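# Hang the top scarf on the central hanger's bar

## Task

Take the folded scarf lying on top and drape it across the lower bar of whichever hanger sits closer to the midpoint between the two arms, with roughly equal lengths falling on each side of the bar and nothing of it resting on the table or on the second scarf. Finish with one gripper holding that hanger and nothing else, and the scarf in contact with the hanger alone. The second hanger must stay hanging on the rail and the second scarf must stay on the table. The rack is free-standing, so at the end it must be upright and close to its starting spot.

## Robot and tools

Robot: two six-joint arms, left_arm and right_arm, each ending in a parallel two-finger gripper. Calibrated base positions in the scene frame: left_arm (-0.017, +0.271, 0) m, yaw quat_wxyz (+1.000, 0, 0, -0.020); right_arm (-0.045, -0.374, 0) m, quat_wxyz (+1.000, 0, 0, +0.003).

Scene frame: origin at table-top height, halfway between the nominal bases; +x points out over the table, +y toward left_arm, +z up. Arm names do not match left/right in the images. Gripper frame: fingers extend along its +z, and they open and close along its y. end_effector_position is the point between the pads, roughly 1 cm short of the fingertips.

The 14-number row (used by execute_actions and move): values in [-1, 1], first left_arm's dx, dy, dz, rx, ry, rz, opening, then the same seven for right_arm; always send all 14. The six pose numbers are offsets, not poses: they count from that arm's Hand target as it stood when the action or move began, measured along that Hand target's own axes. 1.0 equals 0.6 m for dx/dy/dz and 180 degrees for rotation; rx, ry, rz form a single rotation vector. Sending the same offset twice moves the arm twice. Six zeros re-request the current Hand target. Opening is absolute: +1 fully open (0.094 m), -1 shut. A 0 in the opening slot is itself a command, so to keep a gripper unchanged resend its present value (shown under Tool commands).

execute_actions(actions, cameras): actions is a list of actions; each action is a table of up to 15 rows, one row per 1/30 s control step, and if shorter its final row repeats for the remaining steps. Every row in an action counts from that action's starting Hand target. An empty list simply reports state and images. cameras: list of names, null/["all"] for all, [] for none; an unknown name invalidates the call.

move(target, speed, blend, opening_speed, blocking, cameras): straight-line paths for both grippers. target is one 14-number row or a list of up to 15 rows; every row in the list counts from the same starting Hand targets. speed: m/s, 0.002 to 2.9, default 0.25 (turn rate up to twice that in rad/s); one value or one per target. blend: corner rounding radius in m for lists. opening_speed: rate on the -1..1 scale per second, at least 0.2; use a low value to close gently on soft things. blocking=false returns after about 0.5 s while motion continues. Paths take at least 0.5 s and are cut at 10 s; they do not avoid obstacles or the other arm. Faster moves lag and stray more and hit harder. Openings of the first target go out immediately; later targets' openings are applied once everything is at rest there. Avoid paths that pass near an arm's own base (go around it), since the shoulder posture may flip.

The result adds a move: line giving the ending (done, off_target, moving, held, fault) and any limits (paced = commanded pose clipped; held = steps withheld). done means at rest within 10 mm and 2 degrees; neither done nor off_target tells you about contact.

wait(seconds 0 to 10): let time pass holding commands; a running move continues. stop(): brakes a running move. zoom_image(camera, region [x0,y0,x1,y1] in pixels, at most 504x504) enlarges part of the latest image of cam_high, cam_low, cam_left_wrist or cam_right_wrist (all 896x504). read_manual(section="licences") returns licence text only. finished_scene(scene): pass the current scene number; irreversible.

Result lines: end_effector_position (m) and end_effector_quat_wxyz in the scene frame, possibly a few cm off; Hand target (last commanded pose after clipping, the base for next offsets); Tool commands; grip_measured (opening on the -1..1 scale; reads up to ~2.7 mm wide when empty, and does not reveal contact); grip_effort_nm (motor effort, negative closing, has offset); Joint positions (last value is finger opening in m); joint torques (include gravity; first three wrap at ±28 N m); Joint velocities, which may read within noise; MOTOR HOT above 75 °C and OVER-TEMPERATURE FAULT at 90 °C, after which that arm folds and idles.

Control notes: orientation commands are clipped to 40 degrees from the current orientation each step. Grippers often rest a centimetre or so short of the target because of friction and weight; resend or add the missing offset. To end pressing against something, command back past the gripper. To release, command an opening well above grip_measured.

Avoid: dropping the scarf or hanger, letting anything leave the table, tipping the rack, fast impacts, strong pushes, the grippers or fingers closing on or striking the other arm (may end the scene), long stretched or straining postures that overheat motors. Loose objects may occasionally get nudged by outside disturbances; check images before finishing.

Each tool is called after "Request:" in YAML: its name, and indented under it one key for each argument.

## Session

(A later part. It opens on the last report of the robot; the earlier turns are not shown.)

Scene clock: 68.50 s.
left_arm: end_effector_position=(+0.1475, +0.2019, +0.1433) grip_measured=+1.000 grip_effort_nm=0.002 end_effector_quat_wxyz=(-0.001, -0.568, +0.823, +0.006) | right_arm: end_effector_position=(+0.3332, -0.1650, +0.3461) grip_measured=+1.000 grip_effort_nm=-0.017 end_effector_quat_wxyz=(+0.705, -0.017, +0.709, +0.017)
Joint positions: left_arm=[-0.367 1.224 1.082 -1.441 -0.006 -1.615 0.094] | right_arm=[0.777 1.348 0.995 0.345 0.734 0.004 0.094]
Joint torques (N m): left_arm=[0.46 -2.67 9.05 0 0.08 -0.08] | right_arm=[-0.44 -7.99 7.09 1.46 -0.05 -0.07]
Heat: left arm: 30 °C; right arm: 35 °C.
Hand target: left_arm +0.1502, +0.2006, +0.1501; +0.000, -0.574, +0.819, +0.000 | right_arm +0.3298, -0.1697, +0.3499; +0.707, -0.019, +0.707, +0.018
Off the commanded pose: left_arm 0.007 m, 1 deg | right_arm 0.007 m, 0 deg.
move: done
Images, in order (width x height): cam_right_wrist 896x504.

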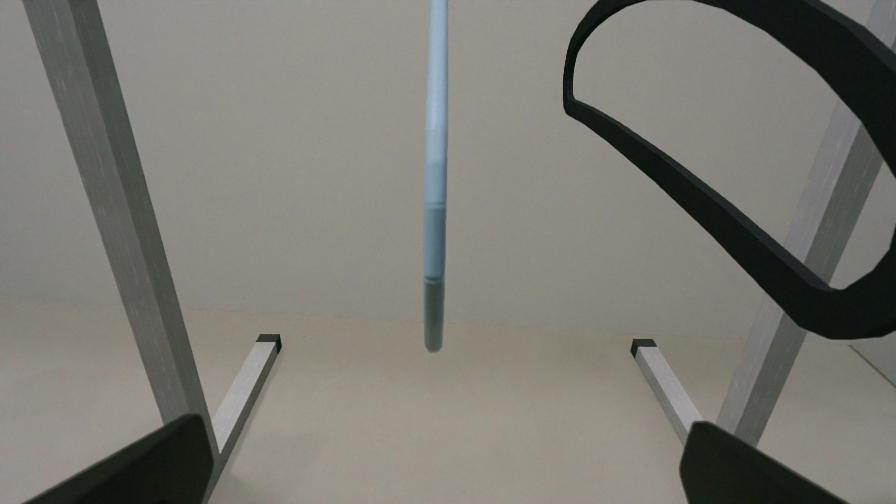

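Request:
move:
  target: [0,0,0,0,0,0, 1, -0.017,0.005,0.118,0,0,0, 1]
  speed: 0.12
  cameras: ["cam_right_wrist","cam_high"]

Scene clock: 71.23 s.
left_arm: end_effector_position=(+0.1475, +0.2019, +0.1433) grip_measured=+1.000 grip_effort_nm=-0.002 end_effector_quat_wxyz=(-0.001, -0.568, +0.823, +0.006) | right_arm: end_effector_position=(+0.3951, -0.1651, +0.3477) grip_measured=+1.000 grip_effort_nm=-0.017 end_effector_quat_wxyz=(+0.701, -0.020, +0.713, +0.014)
Joint positions: left_arm=[-0.367 1.224 1.082 -1.441 -0.006 -1.615 0.094] | right_arm=[0.644 1.527 1.168 0.337 0.6 0.004 0.094]
Joint torques (N m): left_arm=[0.44 -2.66 9.06 0 0.08 -0.09] | right_arm=[-0.46 -6.64 12.01 1.53 -0.06 -0.07]
Heat: left arm: 31 °C; right arm: 35 °C.
Hand target: left_arm +0.1502, +0.2006, +0.1501; +0.000, -0.574, +0.819, +0.000 | right_arm +0.4003, -0.1629, +0.3602; +0.707, -0.019, +0.707, +0.019
Off the commanded pose: left_arm 0.007 m, 1 deg | right_arm 0.014 m, 1 deg.
move: off_target (right_arm)
Images, in order (width x height): cam_high 896x504, cam_right_wrist 896x504.

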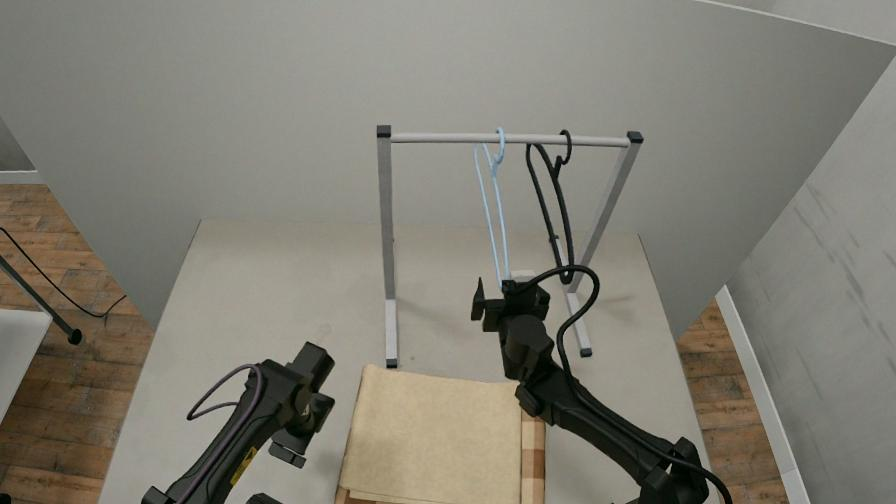

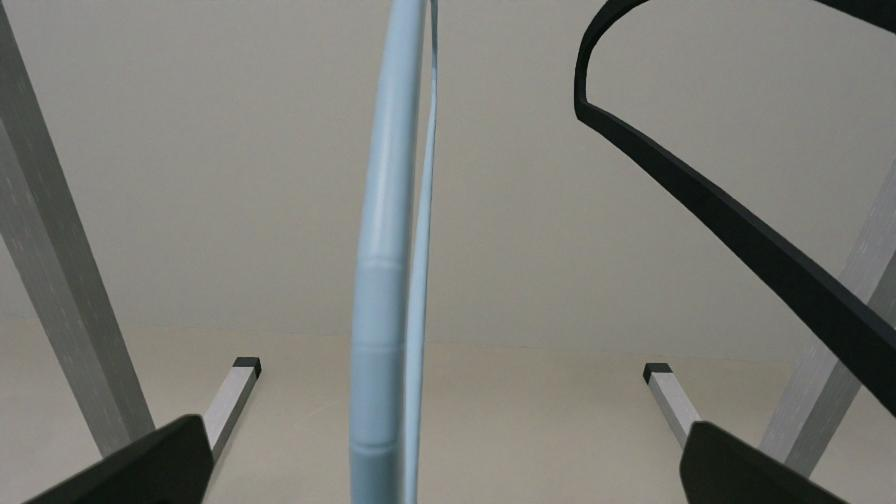

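Request:
move:
  target: [0,0,0,0,0,0, 1, -0.012,0.02,0.012,0,0,0, 1]
  speed: 0.12
  cameras: ["cam_right_wrist"]

Scene clock: 72.73 s.
left_arm: end_effector_position=(+0.1475, +0.2019, +0.1433) grip_measured=+1.000 grip_effort_nm=0.002 end_effector_quat_wxyz=(-0.001, -0.568, +0.823, +0.006) | right_arm: end_effector_position=(+0.4044, -0.1555, +0.3559) grip_measured=+1.000 grip_effort_nm=-0.012 end_effector_quat_wxyz=(+0.701, -0.022, +0.713, +0.016)
Joint positions: left_arm=[-0.367 1.224 1.082 -1.441 -0.006 -1.615 0.094] | right_arm=[0.648 1.572 1.243 0.309 0.599 0.004 0.094]
Joint torques (N m): left_arm=[0.43 -2.65 9.06 0.01 0.07 -0.09] | right_arm=[0.73 -6.94 12 1.59 0.11 -0.07]
Heat: left arm: 31 °C; right arm: 35 °C.
Hand target: left_arm +0.1503, +0.2006, +0.1501; +0.000, -0.574, +0.819, +0.000 | right_arm +0.4070, -0.1506, +0.3672; +0.707, -0.019, +0.707, +0.018
Off the commanded pose: left_arm 0.008 m, 1 deg | right_arm 0.013 m, 1 deg.
move: off_target (right_arm)
Images, in order (width x height): cam_right_wrist 896x504.

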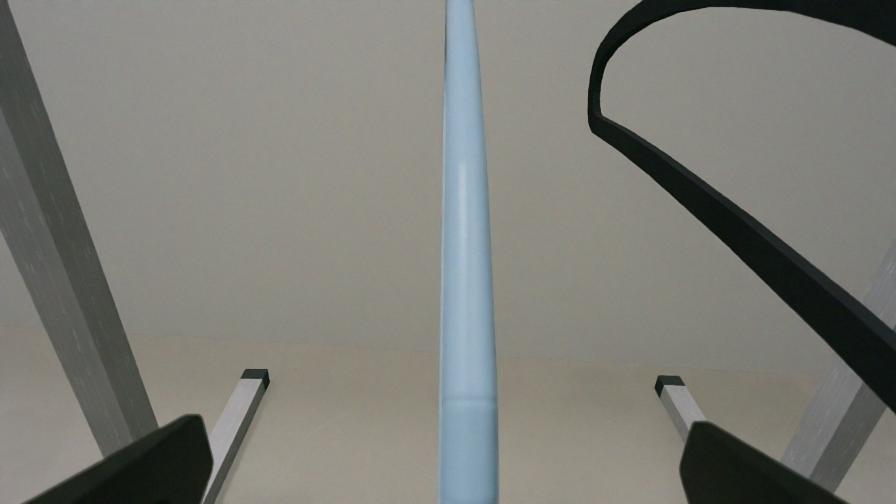

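Request:
move:
  target: [0,0,0,0,0,0, 1, 0,-0.005,0,0,0,0, -1]
  speed: 0.1
  opening_speed: 0.8
  cameras: ["cam_right_wrist","cam_low"]

Scene clock: 76.03 s.
left_arm: end_effector_position=(+0.1474, +0.2019, +0.1433) grip_measured=+1.000 grip_effort_nm=0.002 end_effector_quat_wxyz=(-0.001, -0.568, +0.823, +0.007) | right_arm: end_effector_position=(+0.4044, -0.1556, +0.3555) grip_measured=-0.964 grip_effort_nm=-1.009 end_effector_quat_wxyz=(+0.701, -0.022, +0.713, +0.016)
Joint positions: left_arm=[-0.367 1.224 1.082 -1.441 -0.006 -1.615 0.094] | right_arm=[0.648 1.572 1.243 0.307 0.599 0.004 0.002]
Joint torques (N m): left_arm=[0.46 -2.66 9.05 0 0.07 -0.09] | right_arm=[0.09 -7.45 11.41 1.55 0.06 -0.07]
Heat: left arm: 31 °C; right arm: 35 °C.
Hand target: left_arm +0.1502, +0.2006, +0.1501; +0.000, -0.573, +0.819, +0.000 | right_arm +0.4071, -0.1536, +0.3672; +0.707, -0.019, +0.707, +0.018
Off the commanded pose: left_arm 0.008 m, 1 deg | right_arm 0.012 m, 1 deg.
move: off_target (right_arm)
Images, in order (width x height): cam_low 896x504, cam_right_wrist 896x504.

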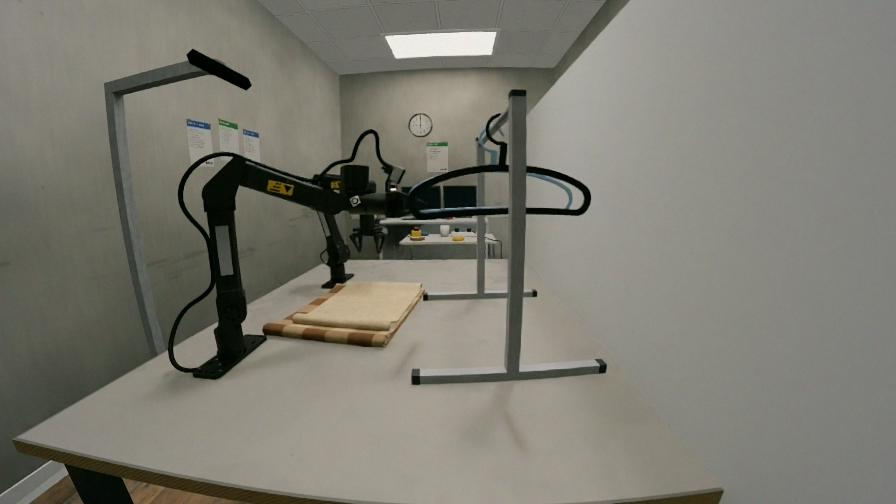

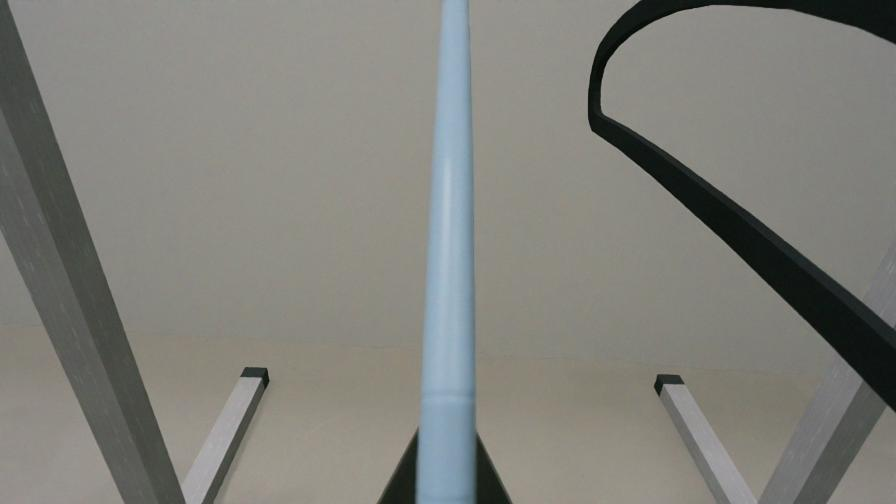

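Request:
move:
  target:
    - [0,0,0,0,0,0,1, 0,0,0,0,0,0,0]
    - [0,0,0,0,0,0,1, 0,0,-0.019,0,0,0,0]
  speed: 0.1
  cameras: ["cam_right_wrist"]

Scene clock: 80.33 s.
left_arm: end_effector_position=(+0.1474, +0.2019, +0.1433) grip_measured=+1.000 grip_effort_nm=0.007 end_effector_quat_wxyz=(-0.001, -0.568, +0.823, +0.007) | right_arm: end_effector_position=(+0.4018, -0.1519, +0.3555) grip_measured=-0.002 grip_effort_nm=0.076 end_effector_quat_wxyz=(+0.700, -0.023, +0.713, +0.017)
Joint positions: left_arm=[-0.367 1.224 1.082 -1.441 -0.006 -1.615 0.094] | right_arm=[0.66 1.572 1.243 0.307 0.61 0.004 0.047]
Joint torques (N m): left_arm=[0.44 -2.69 9.05 0 0.07 -0.09] | right_arm=[0.69 -10.13 8.39 1.53 0.1 -0.06]
Heat: left arm: 31 °C; right arm: 35 °C.
Hand target: left_arm +0.1502, +0.2006, +0.1501; +0.000, -0.573, +0.819, +0.000 | right_arm +0.3957, -0.1542, +0.3672; +0.707, -0.019, +0.707, +0.018
Off the commanded pose: left_arm 0.008 m, 1 deg | right_arm 0.013 m, 1 deg.
move: off_target (right_arm)
Images, in order (width x height): cam_right_wrist 896x504.

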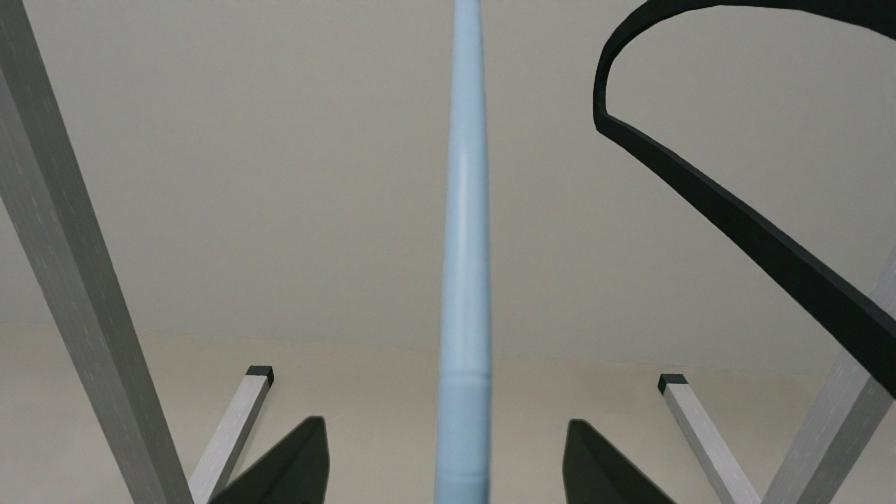

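Request:
move:
  target: [0,0,0,0,0,0,1, 0,0,-0.015,0,0,0,0]
  speed: 0.1
  cameras: ["cam_right_wrist"]

Scene clock: 81.43 s.
left_arm: end_effector_position=(+0.1474, +0.2019, +0.1433) grip_measured=+1.000 grip_effort_nm=0.007 end_effector_quat_wxyz=(-0.001, -0.568, +0.823, +0.007) | right_arm: end_effector_position=(+0.3965, -0.1498, +0.3603) grip_measured=-0.002 grip_effort_nm=0.076 end_effector_quat_wxyz=(+0.703, -0.021, +0.711, +0.018)
Joint positions: left_arm=[-0.367 1.224 1.082 -1.441 -0.006 -1.615 0.094] | right_arm=[0.675 1.561 1.243 0.304 0.625 0.004 0.047]
Joint torques (N m): left_arm=[0.44 -2.66 9.06 0 0.07 -0.08] | right_arm=[0.73 -11.26 6.23 1.54 0.15 -0.06]
Heat: left arm: 31 °C; right arm: 36 °C.
Hand target: left_arm +0.1502, +0.2006, +0.1501; +0.000, -0.573, +0.819, +0.000 | right_arm +0.3868, -0.1546, +0.3672; +0.707, -0.019, +0.707, +0.018
Off the commanded pose: left_arm 0.008 m, 1 deg | right_arm 0.013 m, 1 deg.
move: off_target (right_arm)
Images, in order (width x height): cam_right_wrist 896x504.

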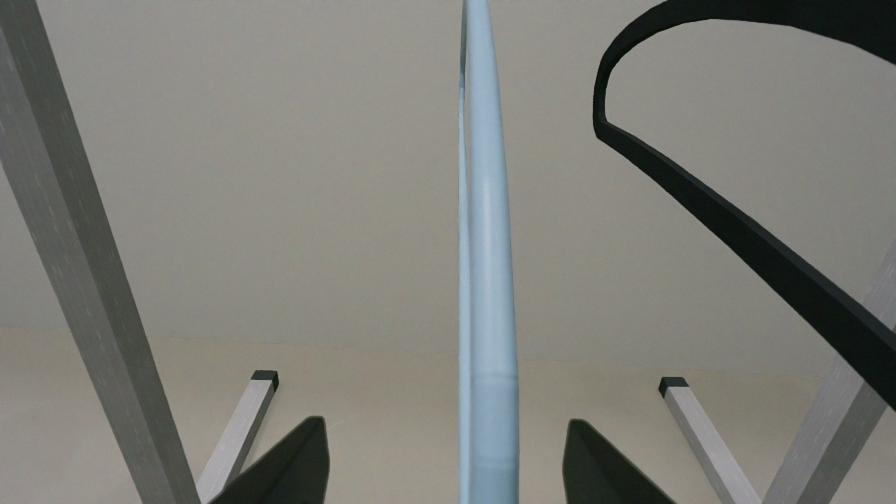

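Request:
zoom_image:
  camera: "cam_right_wrist"
  region: [300, 300, 600, 504]

Request:
execute_actions:
  actions: []

Request:
zoom_image:
  camera: "cam_low"
  region: [330, 90, 610, 260]

Request:
zoom_image:
  camera: "cam_high"
  region: [440, 110, 600, 320]

Scaled by 1.680.

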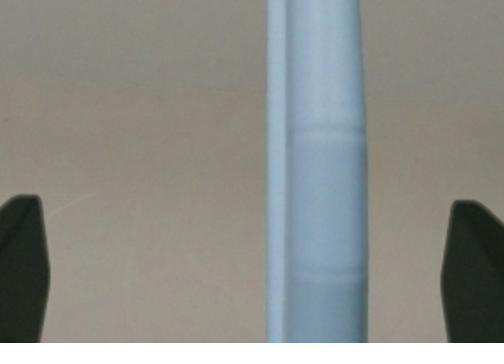

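Scene clock: 83.67 s.
left_arm: end_effector_position=(+0.1474, +0.2019, +0.1433) grip_measured=+1.000 grip_effort_nm=0.002 end_effector_quat_wxyz=(-0.001, -0.568, +0.823, +0.007) | right_arm: end_effector_position=(+0.3965, -0.1499, +0.3603) grip_measured=-0.002 grip_effort_nm=0.071 end_effector_quat_wxyz=(+0.703, -0.020, +0.711, +0.018)
Joint positions: left_arm=[-0.367 1.224 1.082 -1.441 -0.006 -1.615 0.094] | right_arm=[0.675 1.561 1.243 0.304 0.626 0.004 0.047]
Joint velocities: within noise
Joint torques (N m): left_arm=[0.46 -2.65 9.05 0 0.07 -0.08] | right_arm=[0.72 -11.26 6.23 1.55 0.11 -0.06]
Heat: left arm: 31 °C; right arm: 37 °C.
Hand target: left_arm +0.1502, +0.2006, +0.1501; +0.000, -0.573, +0.819, +0.000 | right_arm +0.3868, -0.1546, +0.3672; +0.707, -0.019, +0.707, +0.018
Tool commands: left_gripper/opening=+1.0 right_gripper/opening=+0.0
Off the commanded pose: left_arm 0.008 m, 1 deg | right_arm 0.013 m, 1 deg.

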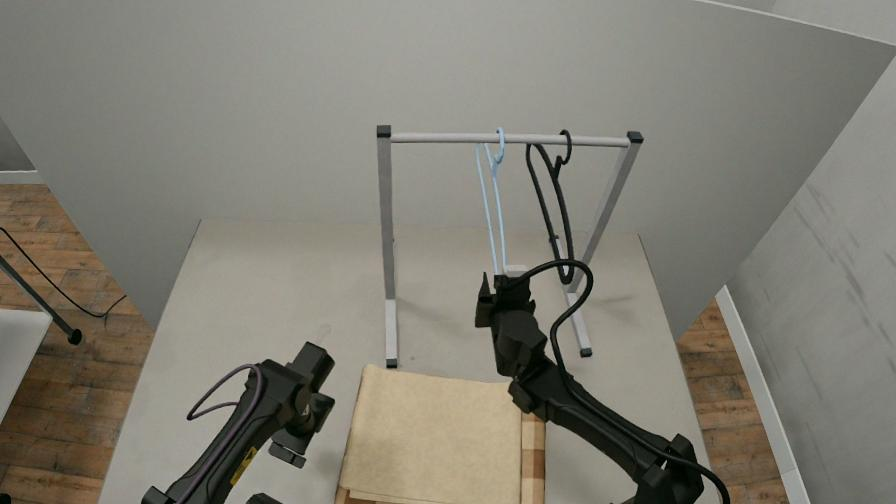

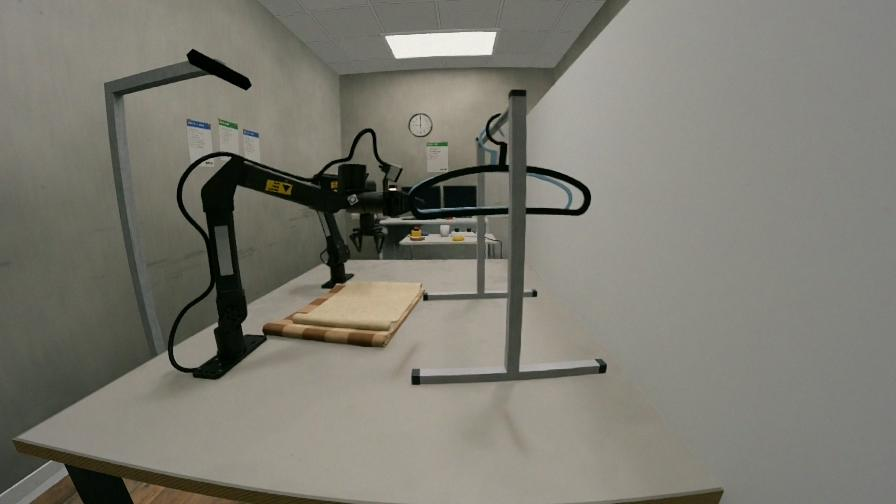

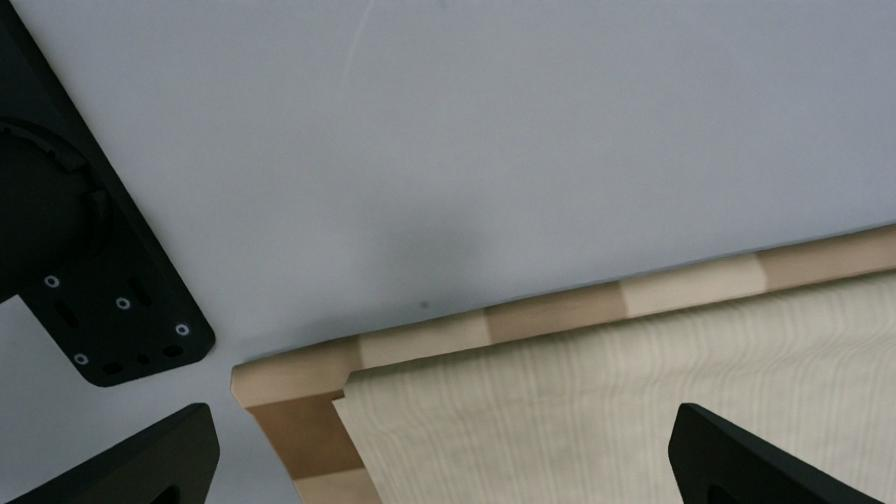

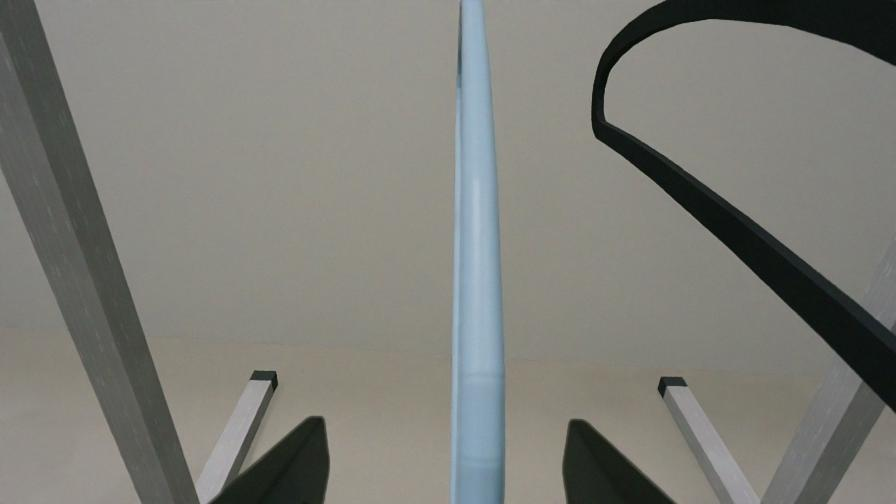

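Scaled by 1.800.

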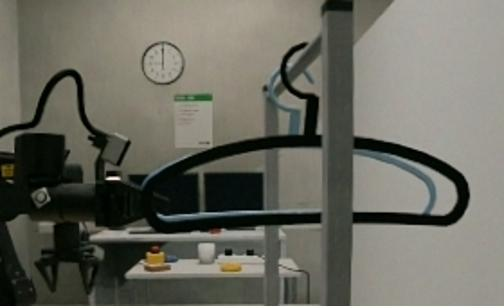

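Scaled by 2.400.

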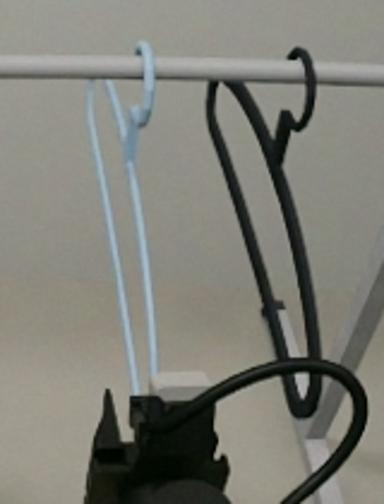

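Request:
zoom_image:
  camera: "cam_low"
  region: [370, 160, 460, 240]

Scaled by 5.600.

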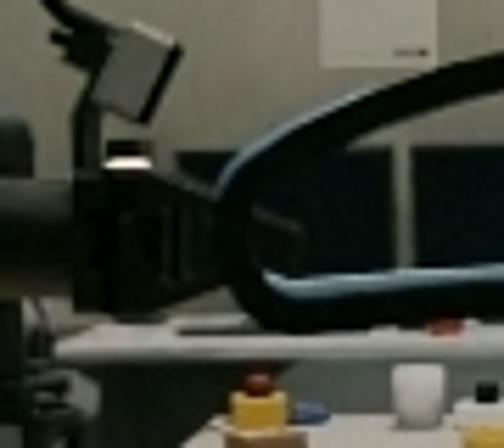

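Request:
move:
  target: [0,0,0,0,0,0,1, 0,0.005,-0.031,0,0,0,0]
  speed: 0.1
  cameras: ["cam_right_wrist","cam_low"]

Request:
zoom_image:
  camera: "cam_low"
  region: [370, 160, 460, 240]

Scene clock: 85.33 s.
left_arm: end_effector_position=(+0.1474, +0.2018, +0.1433) grip_measured=+1.000 grip_effort_nm=0.002 end_effector_quat_wxyz=(-0.001, -0.568, +0.823, +0.006) | right_arm: end_effector_position=(+0.3767, -0.1474, +0.3619) grip_measured=-0.002 grip_effort_nm=0.076 end_effector_quat_wxyz=(+0.704, -0.021, +0.710, +0.019)
Joint positions: left_arm=[-0.367 1.224 1.082 -1.441 -0.005 -1.615 0.094] | right_arm=[0.718 1.509 1.197 0.301 0.668 0.004 0.047]
Joint torques (N m): left_arm=[0.43 -2.66 9.07 0 0.07 -0.09] | right_arm=[0.65 -10.52 6.31 1.52 0.1 -0.06]
Heat: left arm: 31 °C; right arm: 37 °C.
Hand target: left_arm +0.1502, +0.2006, +0.1501; -0.001, -0.573, +0.819, +0.000 | right_arm +0.3680, -0.1527, +0.3674; +0.707, -0.018, +0.707, +0.018
Off the commanded pose: left_arm 0.008 m, 1 deg | right_arm 0.011 m, 0 deg.
move: off_target (right_arm)
Images, in order (width x height): cam_low 896x504, cam_right_wrist 896x504.

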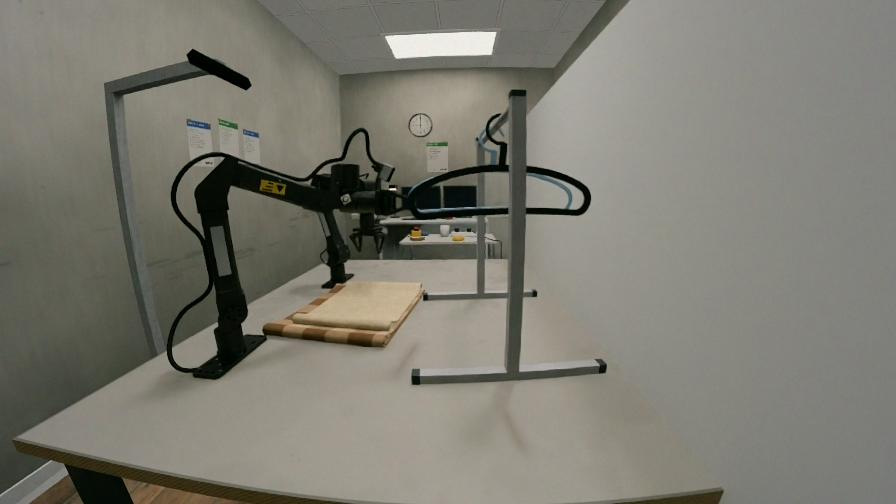

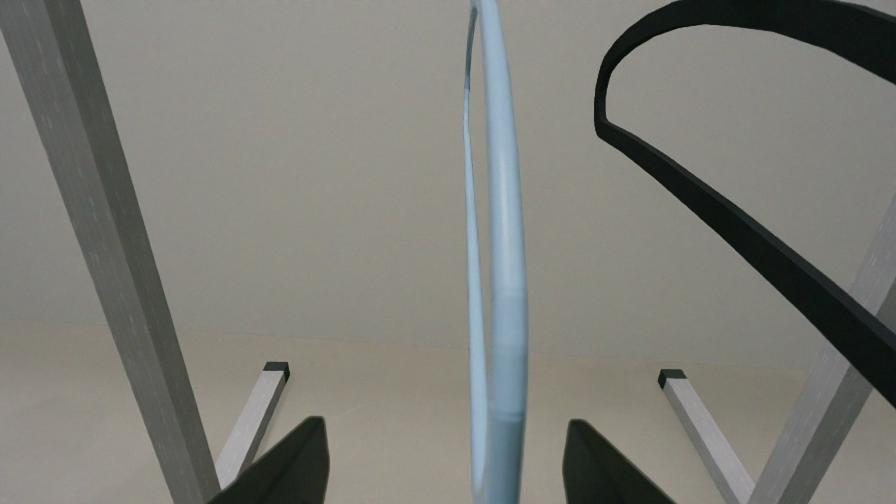

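Scaled by 5.600.

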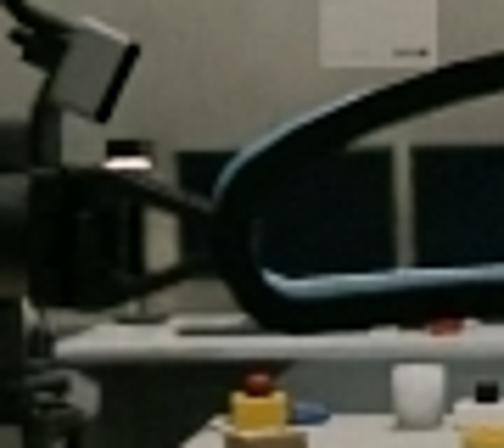

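Request:
move:
  target:
    - [0,0,0,0,0,0,1, 0,-0.018,0,0,0,0,0]
    - [0,0,0,0,0,0,1, 0,-0.018,0,0,0,0,-1]
  speed: 0.1
  cameras: ["cam_right_wrist","cam_low"]

Request:
zoom_image:
  camera: "cam_low"
  region: [370, 160, 460, 240]

Scene clock: 87.00 s.
left_arm: end_effector_position=(+0.1474, +0.2018, +0.1433) grip_measured=+1.000 grip_effort_nm=0.007 end_effector_quat_wxyz=(-0.001, -0.568, +0.823, +0.006) | right_arm: end_effector_position=(+0.3744, -0.1560, +0.3615) grip_measured=-0.936 grip_effort_nm=-1.048 end_effector_quat_wxyz=(+0.704, -0.019, +0.710, +0.017)
Joint positions: left_arm=[-0.367 1.224 1.082 -1.441 -0.005 -1.615 0.094] | right_arm=[0.705 1.483 1.173 0.299 0.66 0.004 0.003]
Joint torques (N m): left_arm=[0.44 -2.65 9.05 0 0.08 -0.09] | right_arm=[-0.55 -10.28 6.41 1.52 -0.05 -0.06]
Heat: left arm: 31 °C; right arm: 37 °C.
Hand target: left_arm +0.1502, +0.2006, +0.1501; -0.001, -0.573, +0.819, +0.000 | right_arm +0.3686, -0.1634, +0.3674; +0.707, -0.019, +0.707, +0.018
Off the commanded pose: left_arm 0.008 m, 1 deg | right_arm 0.011 m, 1 deg.
move: off_target (right_arm); target 2's new opening was sent with right_arm's hand 0.011 m and 1 deg from that target
Images, in order (width x height): cam_low 896x504, cam_right_wrist 896x504.

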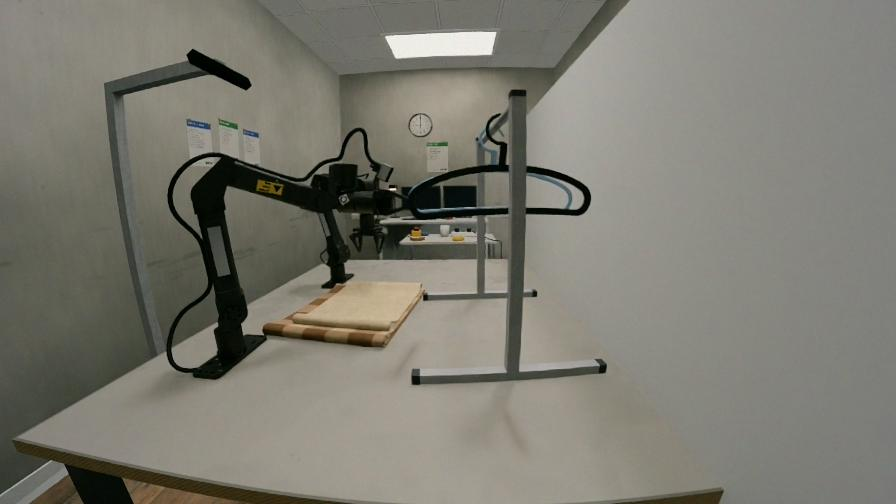

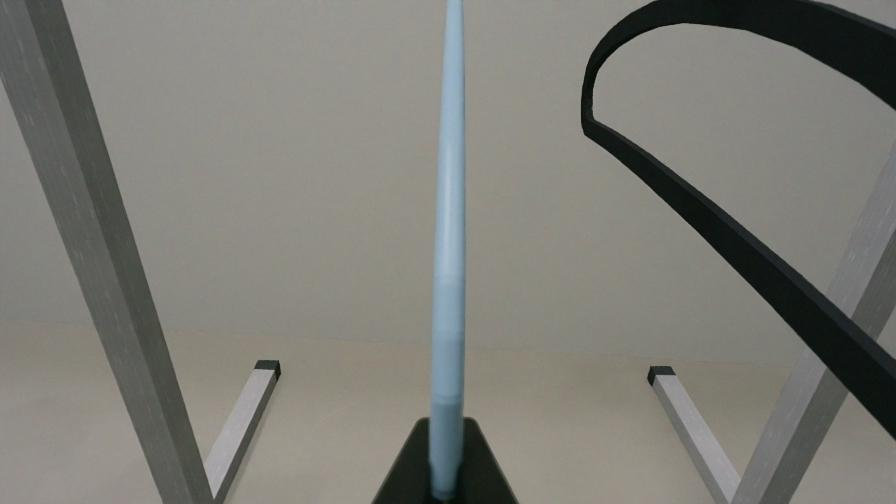

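Scaled by 5.600.

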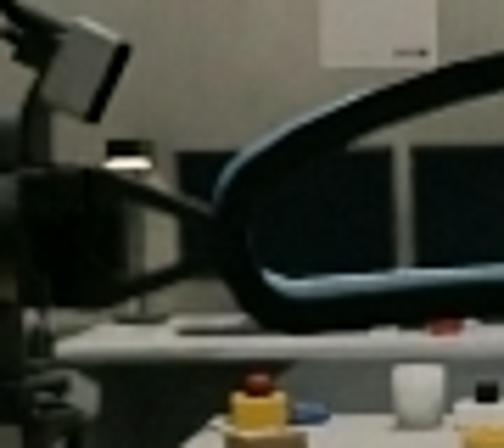

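Request:
move:
  target: [0,0,0,0,0,0,1, -0.062,0.0,0,0,0,0,-1]
  speed: 0.08
  cameras: ["cam_right_wrist","cam_low","cam_high"]

Request:
zoom_image:
  camera: "cam_low"
  region: [390, 80, 600, 230]

Scene clock: 88.53 s.
left_arm: end_effector_position=(+0.1474, +0.2018, +0.1433) grip_measured=+1.000 grip_effort_nm=0.007 end_effector_quat_wxyz=(-0.001, -0.568, +0.823, +0.006) | right_arm: end_effector_position=(+0.3733, -0.1568, +0.3722) grip_measured=-0.936 grip_effort_nm=-1.043 end_effector_quat_wxyz=(+0.689, -0.031, +0.724, +0.005)
Joint positions: left_arm=[-0.367 1.224 1.082 -1.441 -0.005 -1.615 0.094] | right_arm=[0.705 1.477 1.254 0.159 0.66 0.004 0.003]
Joint torques (N m): left_arm=[0.46 -2.67 9.03 0.01 0.07 -0.09] | right_arm=[-0.54 -9.99 11.92 1.49 -0.03 -0.07]
Heat: left arm: 32 °C; right arm: 37 °C.
Hand target: left_arm +0.1502, +0.2006, +0.1501; -0.001, -0.573, +0.819, +0.000 | right_arm +0.3686, -0.1634, +0.4045; +0.707, -0.019, +0.707, +0.018
Off the commanded pose: left_arm 0.008 m, 1 deg | right_arm 0.033 m, 4 deg.
move: off_target (right_arm)
Images, in order (width x height): cam_high 896x504, cam_low 896x504, cam_right_wrist 896x504.

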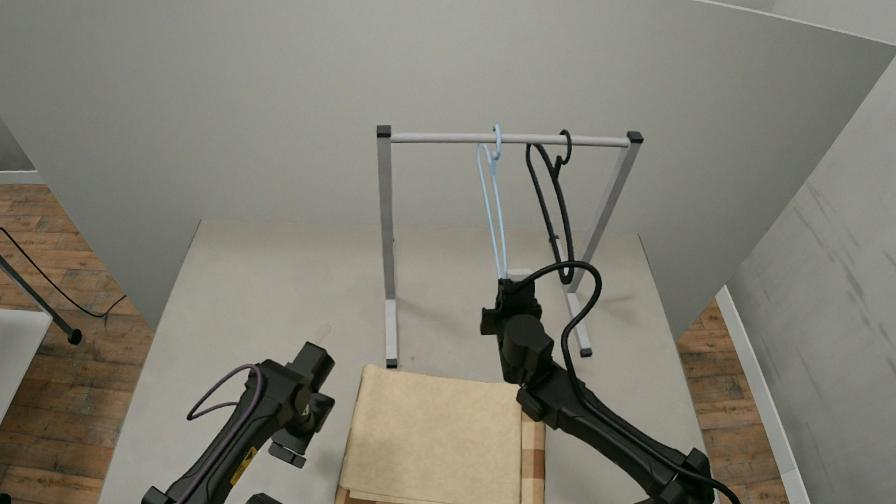

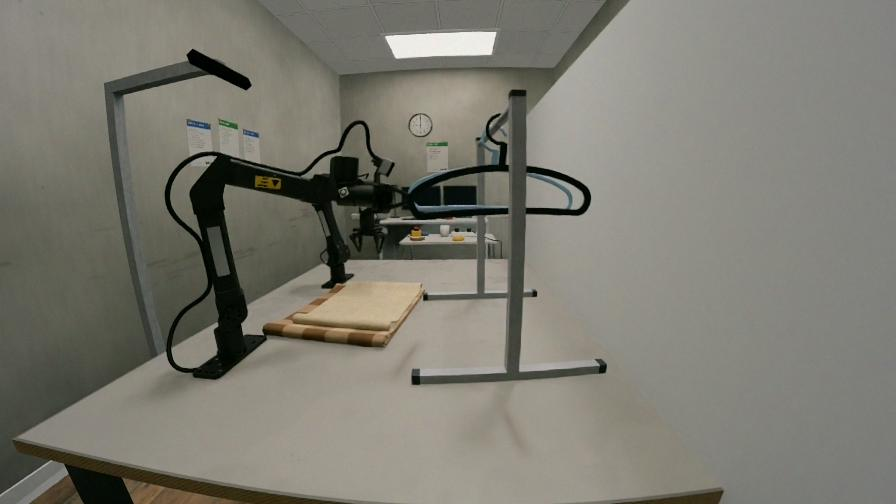

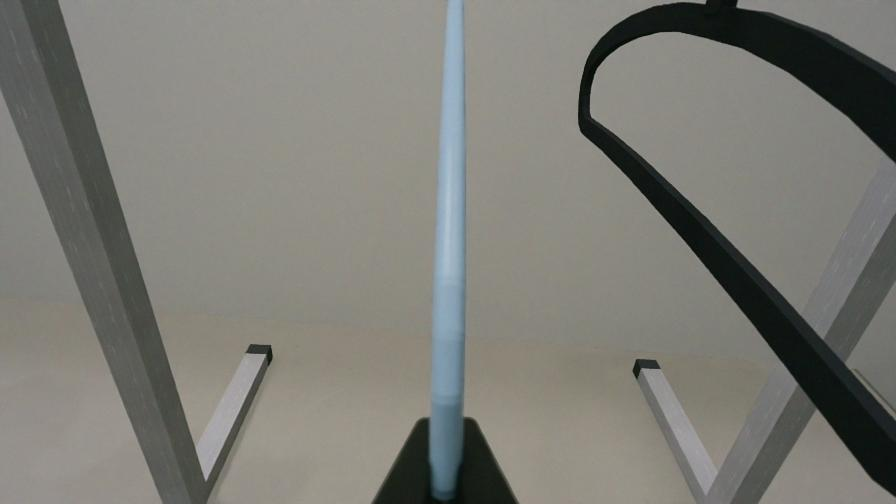

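Scaled by 2.400.

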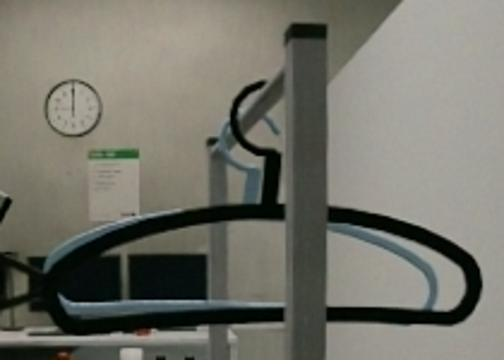

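Request:
move:
  target: [0,0,0,0,0,0,1, -0.04,0.0,0,0,0,0,-1]
  speed: 0.08
  cameras: ["cam_right_wrist","cam_low"]

Request:
zoom_image:
  camera: "cam_low"
  region: [390, 80, 600, 230]

Scene clock: 90.03 s.
left_arm: end_effector_position=(+0.1474, +0.2018, +0.1433) grip_measured=+1.000 grip_effort_nm=-0.002 end_effector_quat_wxyz=(-0.001, -0.568, +0.823, +0.006) | right_arm: end_effector_position=(+0.3717, -0.1578, +0.3941) grip_measured=-0.936 grip_effort_nm=-1.053 end_effector_quat_wxyz=(+0.683, -0.036, +0.729, +0.001)
Joint positions: left_arm=[-0.367 1.224 1.082 -1.441 -0.005 -1.615 0.094] | right_arm=[0.705 1.477 1.357 0.037 0.658 0.004 0.003]
Joint torques (N m): left_arm=[0.46 -2.65 9.05 0 0.07 -0.09] | right_arm=[-0.51 -9.06 12.15 1.78 0.03 -0.06]
Heat: left arm: 32 °C; right arm: 37 °C.
Hand target: left_arm +0.1502, +0.2006, +0.1501; -0.001, -0.573, +0.819, +0.000 | right_arm +0.3686, -0.1634, +0.4285; +0.707, -0.019, +0.707, +0.018
Off the commanded pose: left_arm 0.008 m, 1 deg | right_arm 0.035 m, 5 deg.
move: off_target (right_arm)
Images, in order (width x height): cam_low 896x504, cam_right_wrist 896x504.

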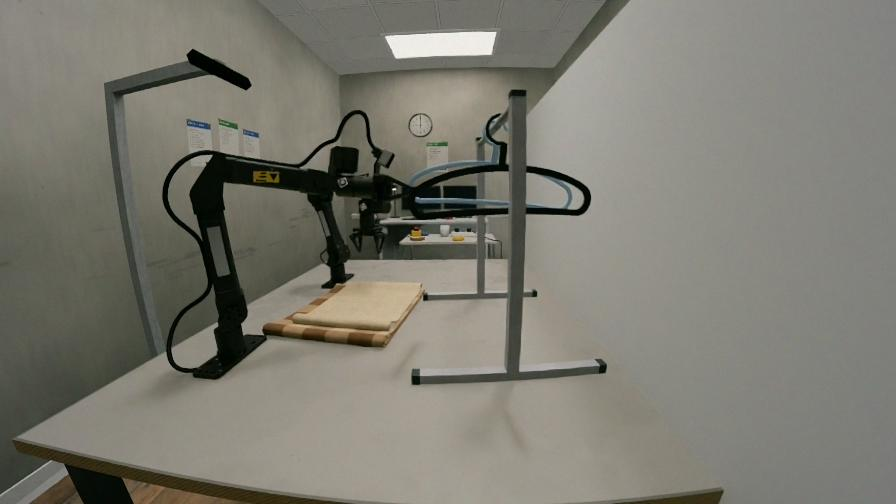

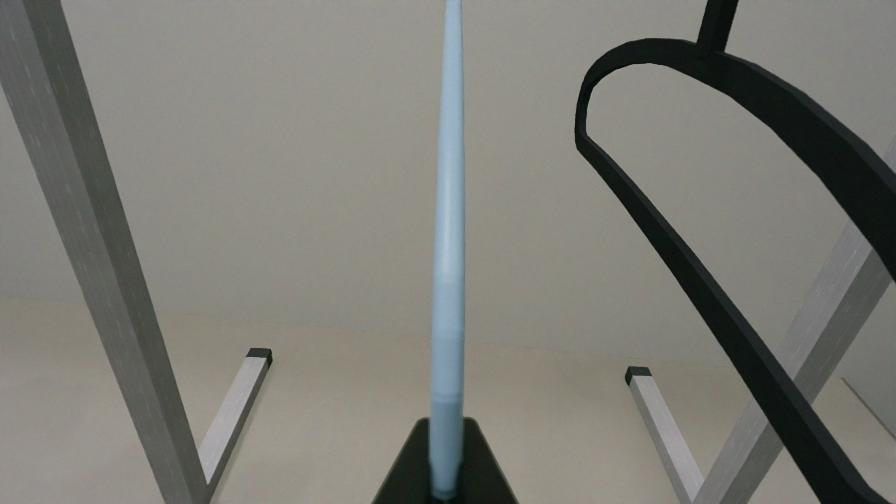

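Scaled by 2.400.

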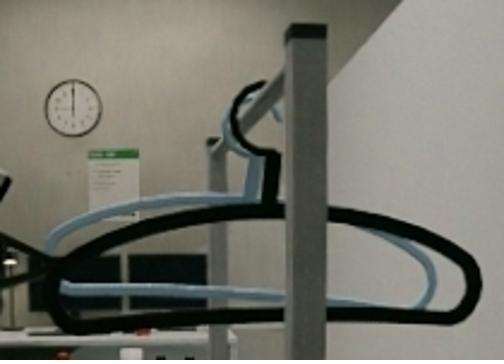

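Request:
move:
  target: [0,0,0,0,0,0,1, -0.03,0.0,0,0,-0.035,0,-1]
  speed: 0.08
  cameras: ["cam_right_wrist","cam_low"]

Request:
zoom_image:
  camera: "cam_low"
  region: [390, 80, 600, 230]

Scene clock: 91.83 s.
left_arm: end_effector_position=(+0.1474, +0.2018, +0.1433) grip_measured=+1.000 grip_effort_nm=0.002 end_effector_quat_wxyz=(-0.001, -0.568, +0.823, +0.006) | right_arm: end_effector_position=(+0.3723, -0.1574, +0.4088) grip_measured=-0.936 grip_effort_nm=-1.048 end_effector_quat_wxyz=(+0.703, -0.046, +0.709, -0.009)
Joint positions: left_arm=[-0.367 1.224 1.082 -1.441 -0.005 -1.615 0.094] | right_arm=[0.705 1.477 1.357 0.106 0.658 -0.069 0.003]
Joint torques (N m): left_arm=[0.46 -2.65 9.03 0 0.07 -0.09] | right_arm=[-0.62 -9.54 8.01 2.81 -0.07 -0.13]
Heat: left arm: 32 °C; right arm: 38 °C.
Hand target: left_arm +0.1502, +0.2006, +0.1501; +0.000, -0.573, +0.819, +0.000 | right_arm +0.3686, -0.1634, +0.4465; +0.745, -0.018, +0.667, +0.019
Off the commanded pose: left_arm 0.008 m, 1 deg | right_arm 0.038 m, 8 deg.
move: off_target (right_arm)
Images, in order (width x height): cam_low 896x504, cam_right_wrist 896x504.

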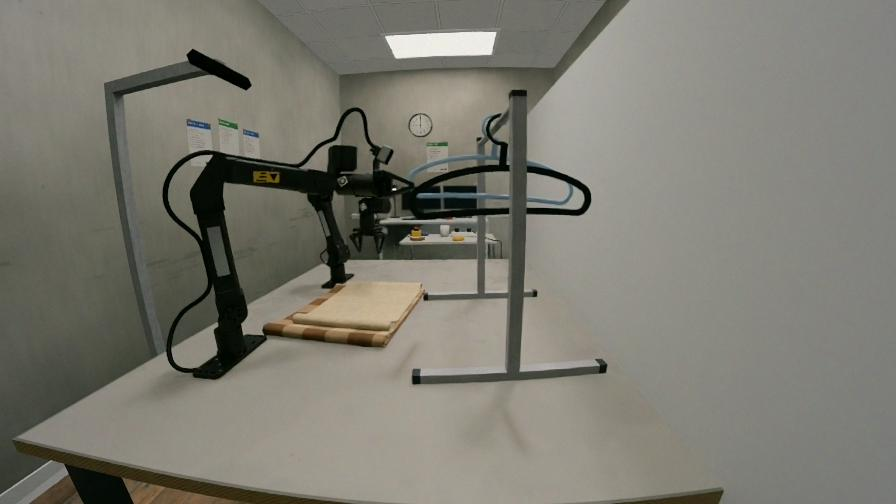

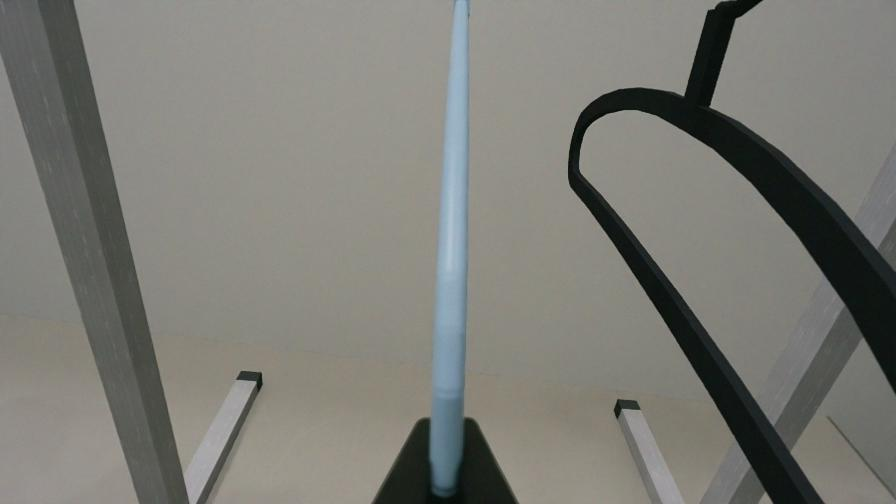

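Scaled by 2.400.

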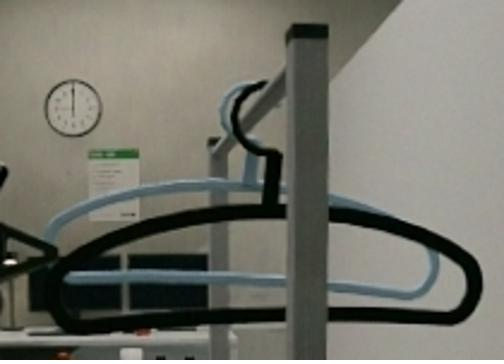

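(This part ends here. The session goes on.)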